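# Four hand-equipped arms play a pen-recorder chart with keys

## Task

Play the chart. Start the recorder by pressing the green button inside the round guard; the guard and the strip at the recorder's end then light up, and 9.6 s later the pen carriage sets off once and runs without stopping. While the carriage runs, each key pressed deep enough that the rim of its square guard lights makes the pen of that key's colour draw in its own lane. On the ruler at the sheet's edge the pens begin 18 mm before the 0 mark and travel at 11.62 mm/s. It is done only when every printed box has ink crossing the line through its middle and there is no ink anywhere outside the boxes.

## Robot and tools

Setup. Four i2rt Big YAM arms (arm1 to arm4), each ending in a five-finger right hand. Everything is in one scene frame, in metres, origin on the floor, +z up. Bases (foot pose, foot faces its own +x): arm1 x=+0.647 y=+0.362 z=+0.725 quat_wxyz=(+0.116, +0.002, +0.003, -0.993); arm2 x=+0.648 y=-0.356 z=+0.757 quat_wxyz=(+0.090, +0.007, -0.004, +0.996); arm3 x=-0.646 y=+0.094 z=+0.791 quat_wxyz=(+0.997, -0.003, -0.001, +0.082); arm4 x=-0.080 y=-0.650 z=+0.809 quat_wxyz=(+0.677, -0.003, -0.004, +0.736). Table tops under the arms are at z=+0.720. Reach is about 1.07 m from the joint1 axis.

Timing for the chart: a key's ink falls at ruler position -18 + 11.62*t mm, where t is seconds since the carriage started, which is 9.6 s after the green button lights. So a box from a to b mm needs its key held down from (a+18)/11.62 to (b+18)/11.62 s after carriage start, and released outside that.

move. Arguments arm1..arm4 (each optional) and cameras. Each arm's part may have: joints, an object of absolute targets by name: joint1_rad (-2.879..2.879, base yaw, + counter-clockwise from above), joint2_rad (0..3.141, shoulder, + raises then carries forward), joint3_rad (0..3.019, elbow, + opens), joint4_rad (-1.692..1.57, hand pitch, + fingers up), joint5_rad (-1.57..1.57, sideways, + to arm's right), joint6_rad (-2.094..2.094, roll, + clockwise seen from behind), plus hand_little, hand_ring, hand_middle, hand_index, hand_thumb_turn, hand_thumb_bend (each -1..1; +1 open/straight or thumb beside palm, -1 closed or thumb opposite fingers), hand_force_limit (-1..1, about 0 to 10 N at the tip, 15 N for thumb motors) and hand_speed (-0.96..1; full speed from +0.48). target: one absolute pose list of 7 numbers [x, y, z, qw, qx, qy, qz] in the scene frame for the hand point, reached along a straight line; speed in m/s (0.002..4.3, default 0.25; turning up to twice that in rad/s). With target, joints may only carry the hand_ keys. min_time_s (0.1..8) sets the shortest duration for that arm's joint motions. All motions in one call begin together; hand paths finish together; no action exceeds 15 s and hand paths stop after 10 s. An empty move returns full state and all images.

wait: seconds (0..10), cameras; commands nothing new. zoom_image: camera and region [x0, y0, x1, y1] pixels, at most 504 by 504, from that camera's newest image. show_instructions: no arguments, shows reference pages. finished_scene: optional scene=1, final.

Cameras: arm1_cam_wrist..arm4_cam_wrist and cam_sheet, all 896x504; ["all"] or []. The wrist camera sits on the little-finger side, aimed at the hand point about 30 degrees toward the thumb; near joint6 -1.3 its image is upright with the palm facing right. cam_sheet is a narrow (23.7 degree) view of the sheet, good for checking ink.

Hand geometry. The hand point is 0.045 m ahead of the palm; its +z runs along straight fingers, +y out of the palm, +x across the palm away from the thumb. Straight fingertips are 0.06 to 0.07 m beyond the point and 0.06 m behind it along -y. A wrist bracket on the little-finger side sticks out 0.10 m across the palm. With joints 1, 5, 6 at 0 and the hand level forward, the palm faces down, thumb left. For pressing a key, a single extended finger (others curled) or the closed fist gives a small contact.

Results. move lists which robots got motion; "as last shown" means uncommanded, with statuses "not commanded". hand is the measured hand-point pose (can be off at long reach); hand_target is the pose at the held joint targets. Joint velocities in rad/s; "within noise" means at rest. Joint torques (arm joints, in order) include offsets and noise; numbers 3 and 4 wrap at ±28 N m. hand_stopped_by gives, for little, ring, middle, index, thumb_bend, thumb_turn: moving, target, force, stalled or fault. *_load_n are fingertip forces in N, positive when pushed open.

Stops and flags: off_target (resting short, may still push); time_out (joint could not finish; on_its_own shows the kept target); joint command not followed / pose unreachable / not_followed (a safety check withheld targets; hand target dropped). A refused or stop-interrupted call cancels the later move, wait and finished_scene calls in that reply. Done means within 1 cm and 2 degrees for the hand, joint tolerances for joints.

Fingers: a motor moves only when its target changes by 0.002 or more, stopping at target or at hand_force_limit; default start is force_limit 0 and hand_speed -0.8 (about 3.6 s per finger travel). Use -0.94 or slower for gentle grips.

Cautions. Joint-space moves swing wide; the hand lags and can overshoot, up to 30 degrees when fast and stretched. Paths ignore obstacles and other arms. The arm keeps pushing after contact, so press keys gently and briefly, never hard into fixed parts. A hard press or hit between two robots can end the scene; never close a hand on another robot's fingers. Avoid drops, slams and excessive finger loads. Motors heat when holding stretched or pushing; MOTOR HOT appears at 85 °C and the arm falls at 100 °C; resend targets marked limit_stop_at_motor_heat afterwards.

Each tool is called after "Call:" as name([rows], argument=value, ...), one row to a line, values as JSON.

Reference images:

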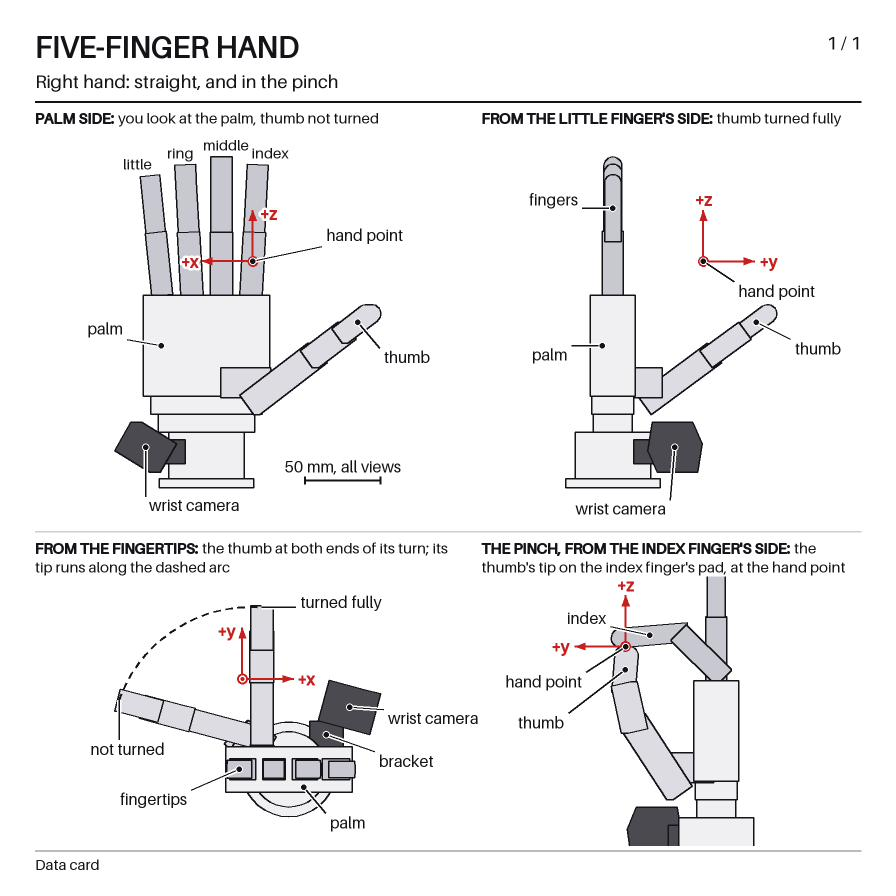

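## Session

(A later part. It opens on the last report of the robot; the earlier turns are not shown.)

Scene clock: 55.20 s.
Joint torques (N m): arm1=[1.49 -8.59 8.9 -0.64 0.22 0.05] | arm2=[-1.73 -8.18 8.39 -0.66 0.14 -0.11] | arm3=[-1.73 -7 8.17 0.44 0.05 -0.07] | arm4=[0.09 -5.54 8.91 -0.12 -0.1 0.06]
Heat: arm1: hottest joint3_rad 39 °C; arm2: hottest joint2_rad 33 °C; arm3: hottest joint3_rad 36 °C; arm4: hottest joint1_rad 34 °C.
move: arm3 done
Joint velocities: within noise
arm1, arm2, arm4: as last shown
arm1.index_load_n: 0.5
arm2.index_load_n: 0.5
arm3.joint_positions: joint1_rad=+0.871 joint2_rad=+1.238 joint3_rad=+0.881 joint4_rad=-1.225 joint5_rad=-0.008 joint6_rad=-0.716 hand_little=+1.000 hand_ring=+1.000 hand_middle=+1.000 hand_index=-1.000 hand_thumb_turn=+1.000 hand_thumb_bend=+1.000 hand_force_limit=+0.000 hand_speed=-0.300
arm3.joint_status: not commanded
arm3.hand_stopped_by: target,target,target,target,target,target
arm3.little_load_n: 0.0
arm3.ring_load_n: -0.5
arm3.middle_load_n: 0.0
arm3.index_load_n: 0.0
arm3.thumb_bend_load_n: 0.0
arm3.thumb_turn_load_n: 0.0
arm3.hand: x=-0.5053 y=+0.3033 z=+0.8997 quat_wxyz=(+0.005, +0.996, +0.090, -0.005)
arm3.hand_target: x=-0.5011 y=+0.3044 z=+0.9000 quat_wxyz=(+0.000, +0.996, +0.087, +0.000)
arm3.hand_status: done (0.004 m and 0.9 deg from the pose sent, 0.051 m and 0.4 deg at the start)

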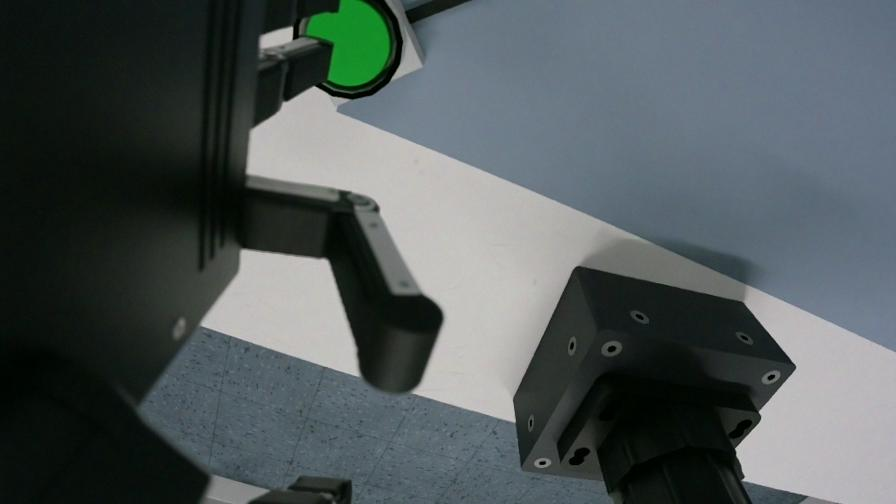

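Call:
move(arm1={"target": [0.388, 0.585, 0.860, 0, 0.2504, 0.9681, 0], "speed": 0.2}, arm2={"target": [0.349, -0.5175, 0.846, -0.008, 0.0929, 0.9955, -0.004], "speed": 0.2}, arm4={"target": [-0.145, -0.355, 0.855, -0.012, 0.5314, 0.8471, 0.009], "speed": 0.2}, arm3={"target": [-0.493, 0.308, 0.890, 0, 0.9962, 0.087, 0], "speed": 0.2, "joints": {"hand_ring": -1, "hand_little": -1}}, cameras=["arm3_cam_wrist"])

Call:
move(arm1={"target": [0.388, 0.585, 0.822, 0, 0.2504, 0.9681, 0], "speed": 0.2}, arm2={"target": [0.349, -0.5175, 0.806, -0.008, 0.0929, 0.9955, -0.004], "speed": 0.2}, arm4={"target": [-0.145, -0.355, 0.815, -0.012, 0.5314, 0.8471, 0.009], "speed": 0.2}, cameras=["arm1_cam_wrist", "arm2_cam_wrist", "arm4_cam_wrist"])

Call:
move(arm1={"target": [0.388, 0.585, 0.860, 0, 0.2504, 0.9681, 0], "speed": 0.2}, arm2={"target": [0.349, -0.5175, 0.846, -0.008, 0.0929, 0.9955, -0.004], "speed": 0.2}, arm4={"target": [-0.145, -0.355, 0.855, -0.012, 0.5314, 0.8471, 0.009], "speed": 0.2}, cameras=["arm1_cam_wrist", "arm2_cam_wrist", "arm4_cam_wrist"])

Scene clock: 62.03 s.
Joint torques (N m): arm1=[0.62 -7.47 9.62 -0.53 0.19 0.03] | arm2=[-2.02 -8.94 9.24 -0.53 0.13 -0.12] | arm3=[-2.43 -6.65 8.01 0.58 0.04 -0.15] | arm4=[0.73 -6.65 9.85 0.05 -0.1 0.12]
Heat: arm1: hottest joint3_rad 39 °C; arm2: hottest joint3_rad 34 °C; arm3: hottest joint3_rad 36 °C; arm4: hottest joint1_rad 34 °C.
move: arm1 off_target; arm2 off_target; arm3 done; arm4 off_target
Joint velocities: within noise
arm1.joint_positions: joint1_rad=-0.786 joint2_rad=+1.342 joint3_rad=+1.007 joint4_rad=-1.263 joint5_rad=-0.010 joint6_rad=-1.614 hand_little=-1.000 hand_ring=-1.000 hand_middle=+1.000 hand_index=-1.000 hand_thumb_turn=+1.000 hand_thumb_bend=+1.000 hand_force_limit=+0.000 hand_speed=-0.300
arm1.joint_status: not commanded
arm1.hand_stopped_by: target,target,target,target,target,target
arm1.little_load_n: 0.0
arm1.ring_load_n: 0.0
arm1.middle_load_n: 0.0
arm1.index_load_n: 0.0
arm1.thumb_bend_load_n: 0.0
arm1.thumb_turn_load_n: 0.0
arm1.hand: x=+0.3991 y=+0.5842 z=+0.8470 quat_wxyz=(-0.012, -0.252, -0.968, +0.005)
arm1.hand_target: x=+0.3883 y=+0.5848 z=+0.8598 quat_wxyz=(+0.000, -0.250, -0.968, +0.000)
arm1.hand_status: off_target (0.017 m and 1.5 deg from the pose sent, 0.015 m and 0.4 deg at the start)
arm2.joint_positions: joint1_rad=+0.740 joint2_rad=+1.484 joint3_rad=+1.012 joint4_rad=-1.120 joint5_rad=-0.015 joint6_rad=-0.825 hand_little=-1.000 hand_ring=-1.000 hand_middle=+1.000 hand_index=-1.000 hand_thumb_turn=+1.000 hand_thumb_bend=+1.000 hand_force_limit=+0.000 hand_speed=-0.300
arm2.joint_status: not commanded
arm2.hand_stopped_by: target,target,target,target,target,target
arm2.little_load_n: 0.0
arm2.ring_load_n: 0.0
arm2.middle_load_n: 0.0
arm2.index_load_n: 0.0
arm2.thumb_bend_load_n: 0.0
arm2.thumb_turn_load_n: 0.0
arm2.hand: x=+0.3604 y=-0.5137 z=+0.8320 quat_wxyz=(+0.006, +0.093, +0.996, +0.005)
arm2.hand_target: x=+0.3494 y=-0.5172 z=+0.8459 quat_wxyz=(-0.008, +0.093, +0.996, -0.004)
arm2.hand_status: off_target (0.018 m and 1.9 deg from the pose sent, 0.017 m and 0.4 deg at the start)
arm3.joint_positions: joint1_rad=+0.863 joint2_rad=+1.261 joint3_rad=+0.881 joint4_rad=-1.192 joint5_rad=-0.008 joint6_rad=-0.723 hand_little=-1.000 hand_ring=-1.000 hand_middle=+1.000 hand_index=-1.000 hand_thumb_turn=+1.000 hand_thumb_bend=+1.000 hand_force_limit=+0.000 hand_speed=-0.300
arm3.joint_status: all done
arm3.hand_stopped_by: target,target,target,target,target,target
arm3.little_load_n: 0.0
arm3.ring_load_n: 0.0
arm3.middle_load_n: 0.0
arm3.index_load_n: 0.0
arm3.thumb_bend_load_n: 0.0
arm3.thumb_turn_load_n: 0.0
arm3.hand: x=-0.4989 y=+0.3090 z=+0.8922 quat_wxyz=(+0.001, +0.996, +0.090, -0.002)
arm3.hand_target: x=-0.4932 y=+0.3079 z=+0.8900 quat_wxyz=(+0.000, +0.996, +0.087, +0.000)
arm3.hand_status: done (0.006 m and 0.4 deg from the pose sent, 0.016 m and 0.9 deg at the start)
arm4.joint_positions: joint1_rad=+0.322 joint2_rad=+1.326 joint3_rad=+0.730 joint4_rad=-0.980 joint5_rad=-0.008 joint6_rad=-1.613 hand_little=-1.000 hand_ring=-1.000 hand_middle=+1.000 hand_index=-1.000 hand_thumb_turn=+1.000 hand_thumb_bend=+1.000 hand_force_limit=+0.000 hand_speed=-0.300
arm4.joint_status: not commanded
arm4.hand_stopped_by: target,target,target,target,target,target
arm4.little_load_n: 0.0
arm4.ring_load_n: 0.5
arm4.middle_load_n: 0.0
arm4.index_load_n: 0.5
arm4.thumb_bend_load_n: 0.0
arm4.thumb_turn_load_n: 0.0
arm4.hand: x=-0.1365 y=-0.3670 z=+0.8403 quat_wxyz=(+0.004, +0.532, +0.847, -0.001)
arm4.hand_target: x=-0.1448 y=-0.3553 z=+0.8548 quat_wxyz=(-0.012, +0.531, +0.847, +0.009)
arm4.hand_status: off_target (0.021 m and 2.1 deg from the pose sent, 0.017 m and 0.1 deg at the start)

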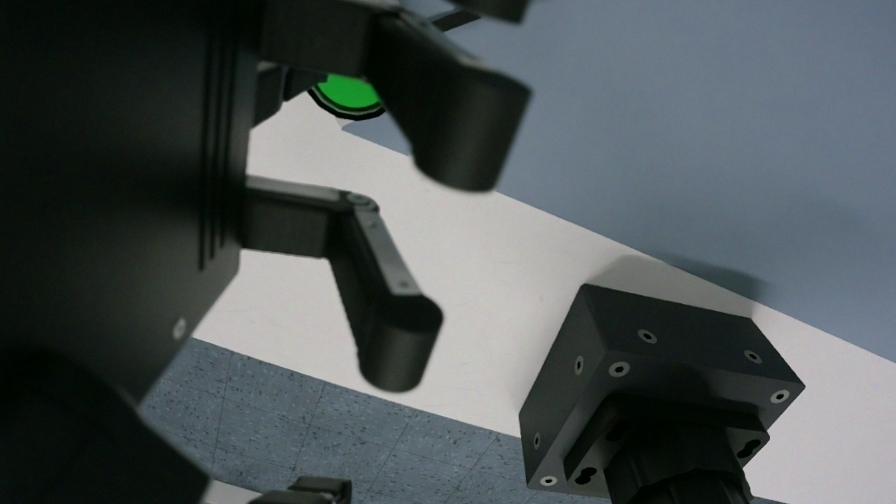

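Scene clock: 63.00 s.
Joint torques (N m): arm1=[0.91 -4.66 5.22 1.95 0.15 0.02] | arm2=[-1.85 -5.01 5.81 2.13 0.24 -0.09] | arm3=[-2.26 -6.53 7.97 0.51 0.04 -0.14] | arm4=[0.26 -1.96 5.96 3.03 -0.06 0.11]
Heat: arm1: hottest joint3_rad 39 °C; arm2: hottest joint3_rad 34 °C; arm3: hottest joint3_rad 36 °C; arm4: hottest joint1_rad 34 °C.
move: arm1 off_target; arm2 off_target; arm4 off_target
Joint velocities: within noise
arm1.joint_positions: joint1_rad=-0.786 joint2_rad=+1.340 joint3_rad=+0.992 joint4_rad=-1.222 joint5_rad=-0.009 joint6_rad=-1.614 hand_little=-1.000 hand_ring=-1.000 hand_middle=+1.000 hand_index=-1.000 hand_thumb_turn=+1.000 hand_thumb_bend=+1.000 hand_force_limit=+0.000 hand_speed=-0.300
arm1.joint_status: not commanded
arm1.hand_stopped_by: target,target,target,target,target,target
arm1.little_load_n: 0.0
arm1.ring_load_n: 0.0
arm1.middle_load_n: 0.0
arm1.index_load_n: 0.0
arm1.thumb_bend_load_n: 0.0
arm1.thumb_turn_load_n: 0.0
arm1.hand: x=+0.3951 y=+0.5869 z=+0.8411 quat_wxyz=(+0.001, -0.252, -0.968, +0.000)
arm1.hand_target: x=+0.3889 y=+0.5845 z=+0.8229 quat_wxyz=(+0.000, -0.250, -0.968, +0.000)
arm1.hand_status: off_target (0.020 m and 0.2 deg from the pose sent, 0.027 m and 1.5 deg at the start)
arm2.joint_positions: joint1_rad=+0.740 joint2_rad=+1.484 joint3_rad=+0.997 joint4_rad=-1.070 joint5_rad=-0.018 joint6_rad=-0.825 hand_little=-1.000 hand_ring=-1.000 hand_middle=+1.000 hand_index=-1.000 hand_thumb_turn=+1.000 hand_thumb_bend=+1.000 hand_force_limit=+0.000 hand_speed=-0.300
arm2.joint_status: not commanded
arm2.hand_stopped_by: target,target,target,target,target,target
arm2.little_load_n: 0.0
arm2.ring_load_n: 0.0
arm2.middle_load_n: -4.0
arm2.index_load_n: 0.0
arm2.thumb_bend_load_n: 0.0
arm2.thumb_turn_load_n: 0.0
arm2.hand: x=+0.3549 y=-0.5176 z=+0.8244 quat_wxyz=(-0.007, +0.093, +0.996, -0.007)
arm2.hand_target: x=+0.3498 y=-0.5171 z=+0.8068 quat_wxyz=(-0.008, +0.093, +0.996, -0.004)
arm2.hand_status: off_target (0.019 m and 0.4 deg from the pose sent, 0.029 m and 1.9 deg at the start)
arm3: as last shown
arm4.joint_positions: joint1_rad=+0.322 joint2_rad=+1.340 joint3_rad=+0.723 joint4_rad=-0.941 joint5_rad=-0.009 joint6_rad=-1.612 hand_little=-1.000 hand_ring=-1.000 hand_middle=+1.000 hand_index=-1.000 hand_thumb_turn=+1.000 hand_thumb_bend=+1.000 hand_force_limit=+0.000 hand_speed=-0.300
arm4.joint_status: not commanded
arm4.hand_stopped_by: target,target,target,target,target,target
arm4.little_load_n: 0.0
arm4.ring_load_n: 0.0
arm4.middle_load_n: 0.0
arm4.index_load_n: 0.0
arm4.thumb_bend_load_n: -0.5
arm4.thumb_turn_load_n: -0.5
arm4.hand: x=-0.1391 y=-0.3618 z=+0.8337 quat_wxyz=(-0.005, +0.532, +0.846, +0.003)
arm4.hand_target: x=-0.1445 y=-0.3564 z=+0.8166 quat_wxyz=(-0.012, +0.531, +0.847, +0.008)
arm4.hand_status: off_target (0.021 m and 1.1 deg from the pose sent, 0.029 m and 2.1 deg at the start)

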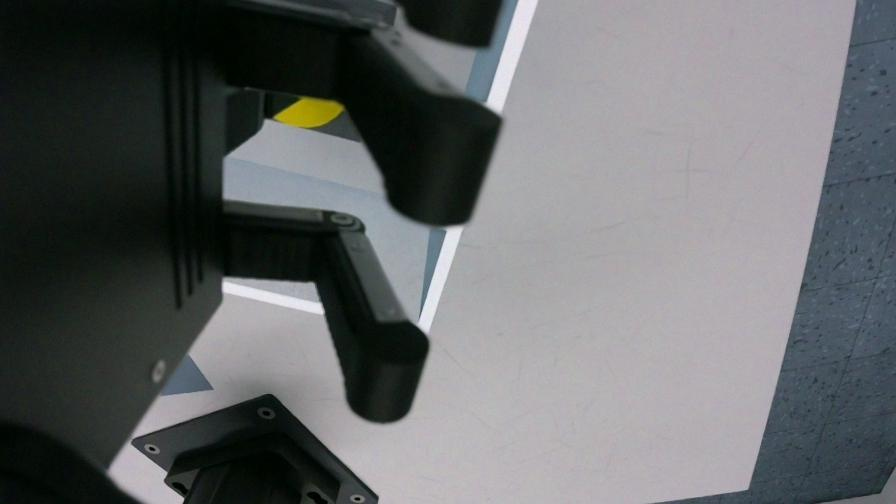

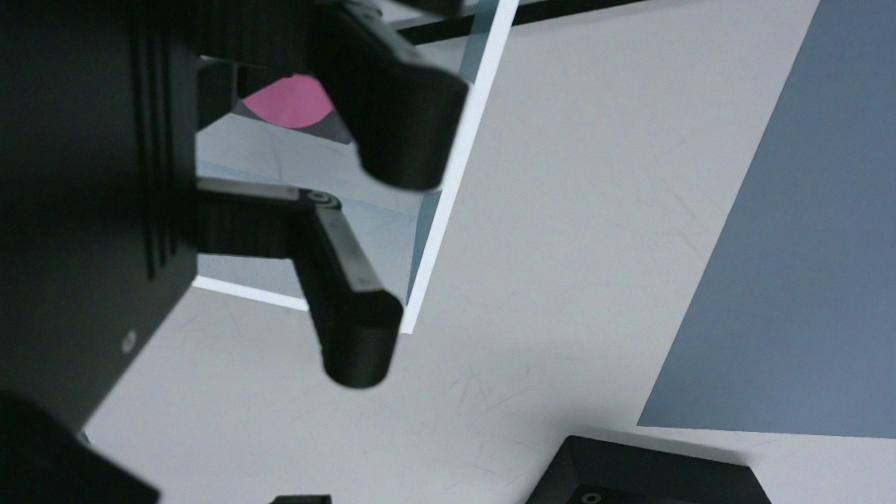

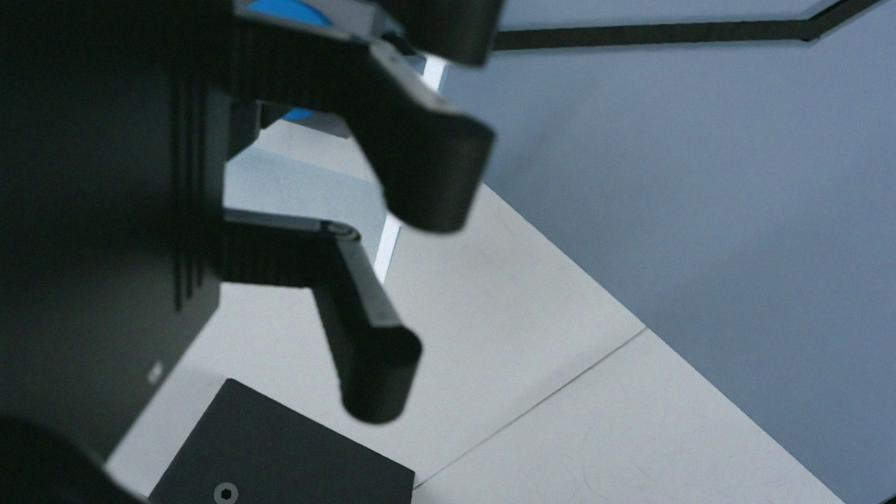

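Scene clock: 63.97 s.
Joint torques (N m): arm1=[1.55 -8.06 9.72 -0.28 0.17 0.08] | arm2=[-1.61 -8.41 9.21 -0.36 0.03 -0.14] | arm3=[-2.43 -6.89 7.95 0.54 0.04 -0.17] | arm4=[0.56 -6.36 10.03 0.24 -0.08 0.12]
Heat: arm1: hottest joint3_rad 39 °C; arm2: hottest joint3_rad 34 °C; arm3: hottest joint3_rad 36 °C; arm4: hottest joint1_rad 34 °C.
move: arm1 off_target; arm2 off_target; arm4 off_target
Joint velocities: within noise
arm1.joint_positions: joint1_rad=-0.785 joint2_rad=+1.339 joint3_rad=+1.007 joint4_rad=-1.268 joint5_rad=-0.009 joint6_rad=-1.614 hand_little=-1.000 hand_ring=-1.000 hand_middle=+1.000 hand_index=-1.000 hand_thumb_turn=+1.000 hand_thumb_bend=+1.000 hand_force_limit=+0.000 hand_speed=-0.300
arm1.joint_status: not commanded
arm1.hand_stopped_by: target,target,target,target,target,target
arm1.little_load_n: 0.0
arm1.ring_load_n: 0.0
arm1.middle_load_n: 0.0
arm1.index_load_n: 0.0
arm1.thumb_bend_load_n: 0.0
arm1.thumb_turn_load_n: 0.0
arm1.hand: x=+0.4004 y=+0.5834 z=+0.8479 quat_wxyz=(-0.013, -0.252, -0.968, +0.005)
arm1.hand_target: x=+0.3883 y=+0.5848 z=+0.8599 quat_wxyz=(+0.000, -0.250, -0.968, +0.000)
arm1.hand_status: off_target (0.017 m and 1.6 deg from the pose sent, 0.020 m and 0.2 deg at the start)
arm2.joint_positions: joint1_rad=+0.739 joint2_rad=+1.482 joint3_rad=+1.012 joint4_rad=-1.123 joint5_rad=-0.013 joint6_rad=-0.825 hand_little=-1.000 hand_ring=-1.000 hand_middle=+1.000 hand_index=-1.000 hand_thumb_turn=+1.000 hand_thumb_bend=+1.000 hand_force_limit=+0.000 hand_speed=-0.300
arm2.joint_status: not commanded
arm2.hand_stopped_by: target,target,target,target,target,target
arm2.little_load_n: 0.0
arm2.ring_load_n: 0.0
arm2.middle_load_n: 0.0
arm2.index_load_n: 0.0
arm2.thumb_bend_load_n: 0.0
arm2.thumb_turn_load_n: 0.0
arm2.hand: x=+0.3606 y=-0.5127 z=+0.8330 quat_wxyz=(+0.006, +0.093, +0.996, +0.006)
arm2.hand_target: x=+0.3494 y=-0.5172 z=+0.8460 quat_wxyz=(-0.008, +0.093, +0.996, -0.004)
arm2.hand_status: off_target (0.018 m and 1.9 deg from the pose sent, 0.022 m and 0.4 deg at the start)
arm3: as last shown
arm3.little_load_n: 0.5
arm4.joint_positions: joint1_rad=+0.322 joint2_rad=+1.320 joint3_rad=+0.729 joint4_rad=-0.980 joint5_rad=-0.009 joint6_rad=-1.612 hand_little=-1.000 hand_ring=-1.000 hand_middle=+1.000 hand_index=-1.000 hand_thumb_turn=+1.000 hand_thumb_bend=+1.000 hand_force_limit=+0.000 hand_speed=-0.300
arm4.joint_status: not commanded
arm4.hand_stopped_by: target,target,target,target,target,target
arm4.little_load_n: 0.0
arm4.ring_load_n: 0.0
arm4.middle_load_n: 0.0
arm4.index_load_n: 0.0
arm4.thumb_bend_load_n: 0.0
arm4.thumb_turn_load_n: 0.0
arm4.hand: x=-0.1372 y=-0.3668 z=+0.8417 quat_wxyz=(+0.001, +0.532, +0.847, +0.000)
arm4.hand_target: x=-0.1449 y=-0.3552 z=+0.8549 quat_wxyz=(-0.012, +0.531, +0.847, +0.009)
arm4.hand_status: off_target (0.019 m and 1.8 deg from the pose sent, 0.023 m and 1.1 deg at the start)

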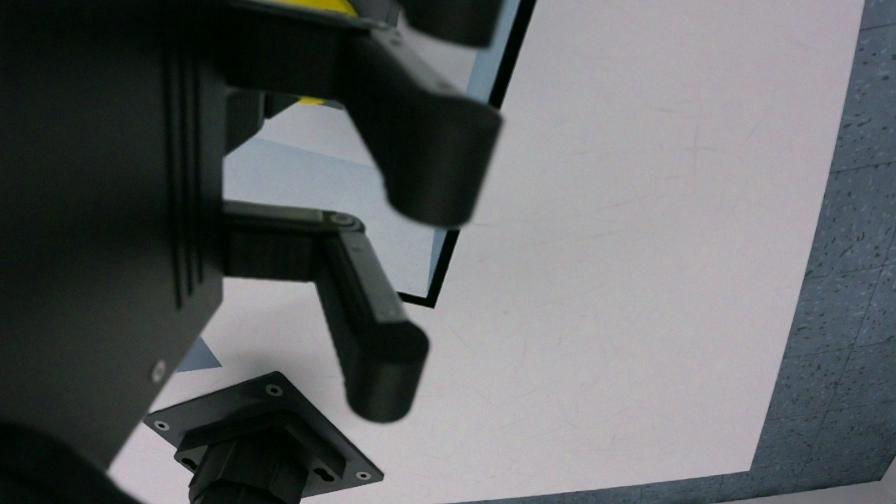

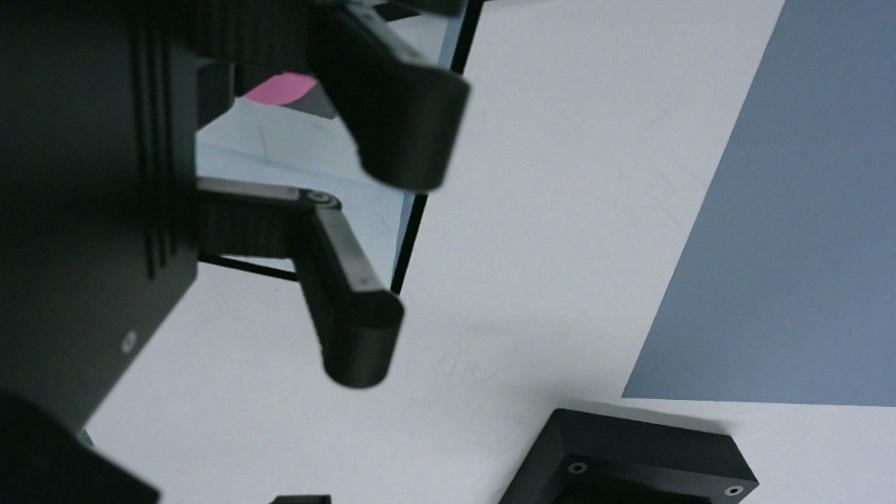

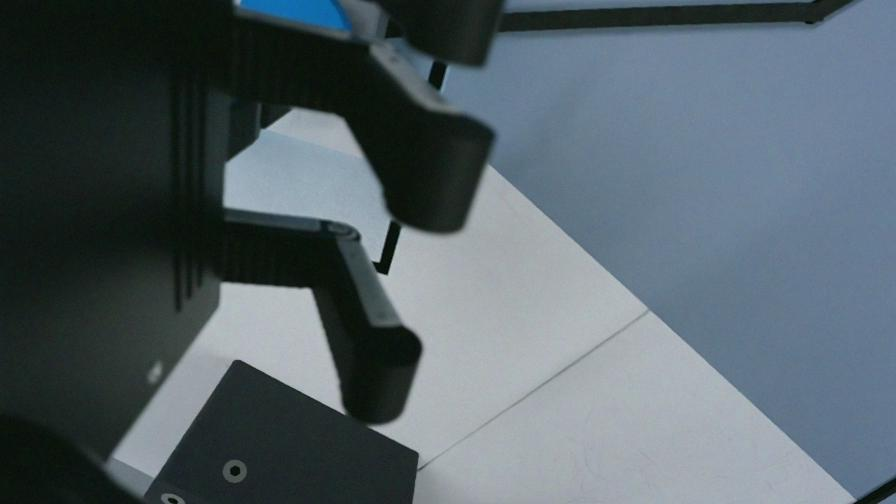

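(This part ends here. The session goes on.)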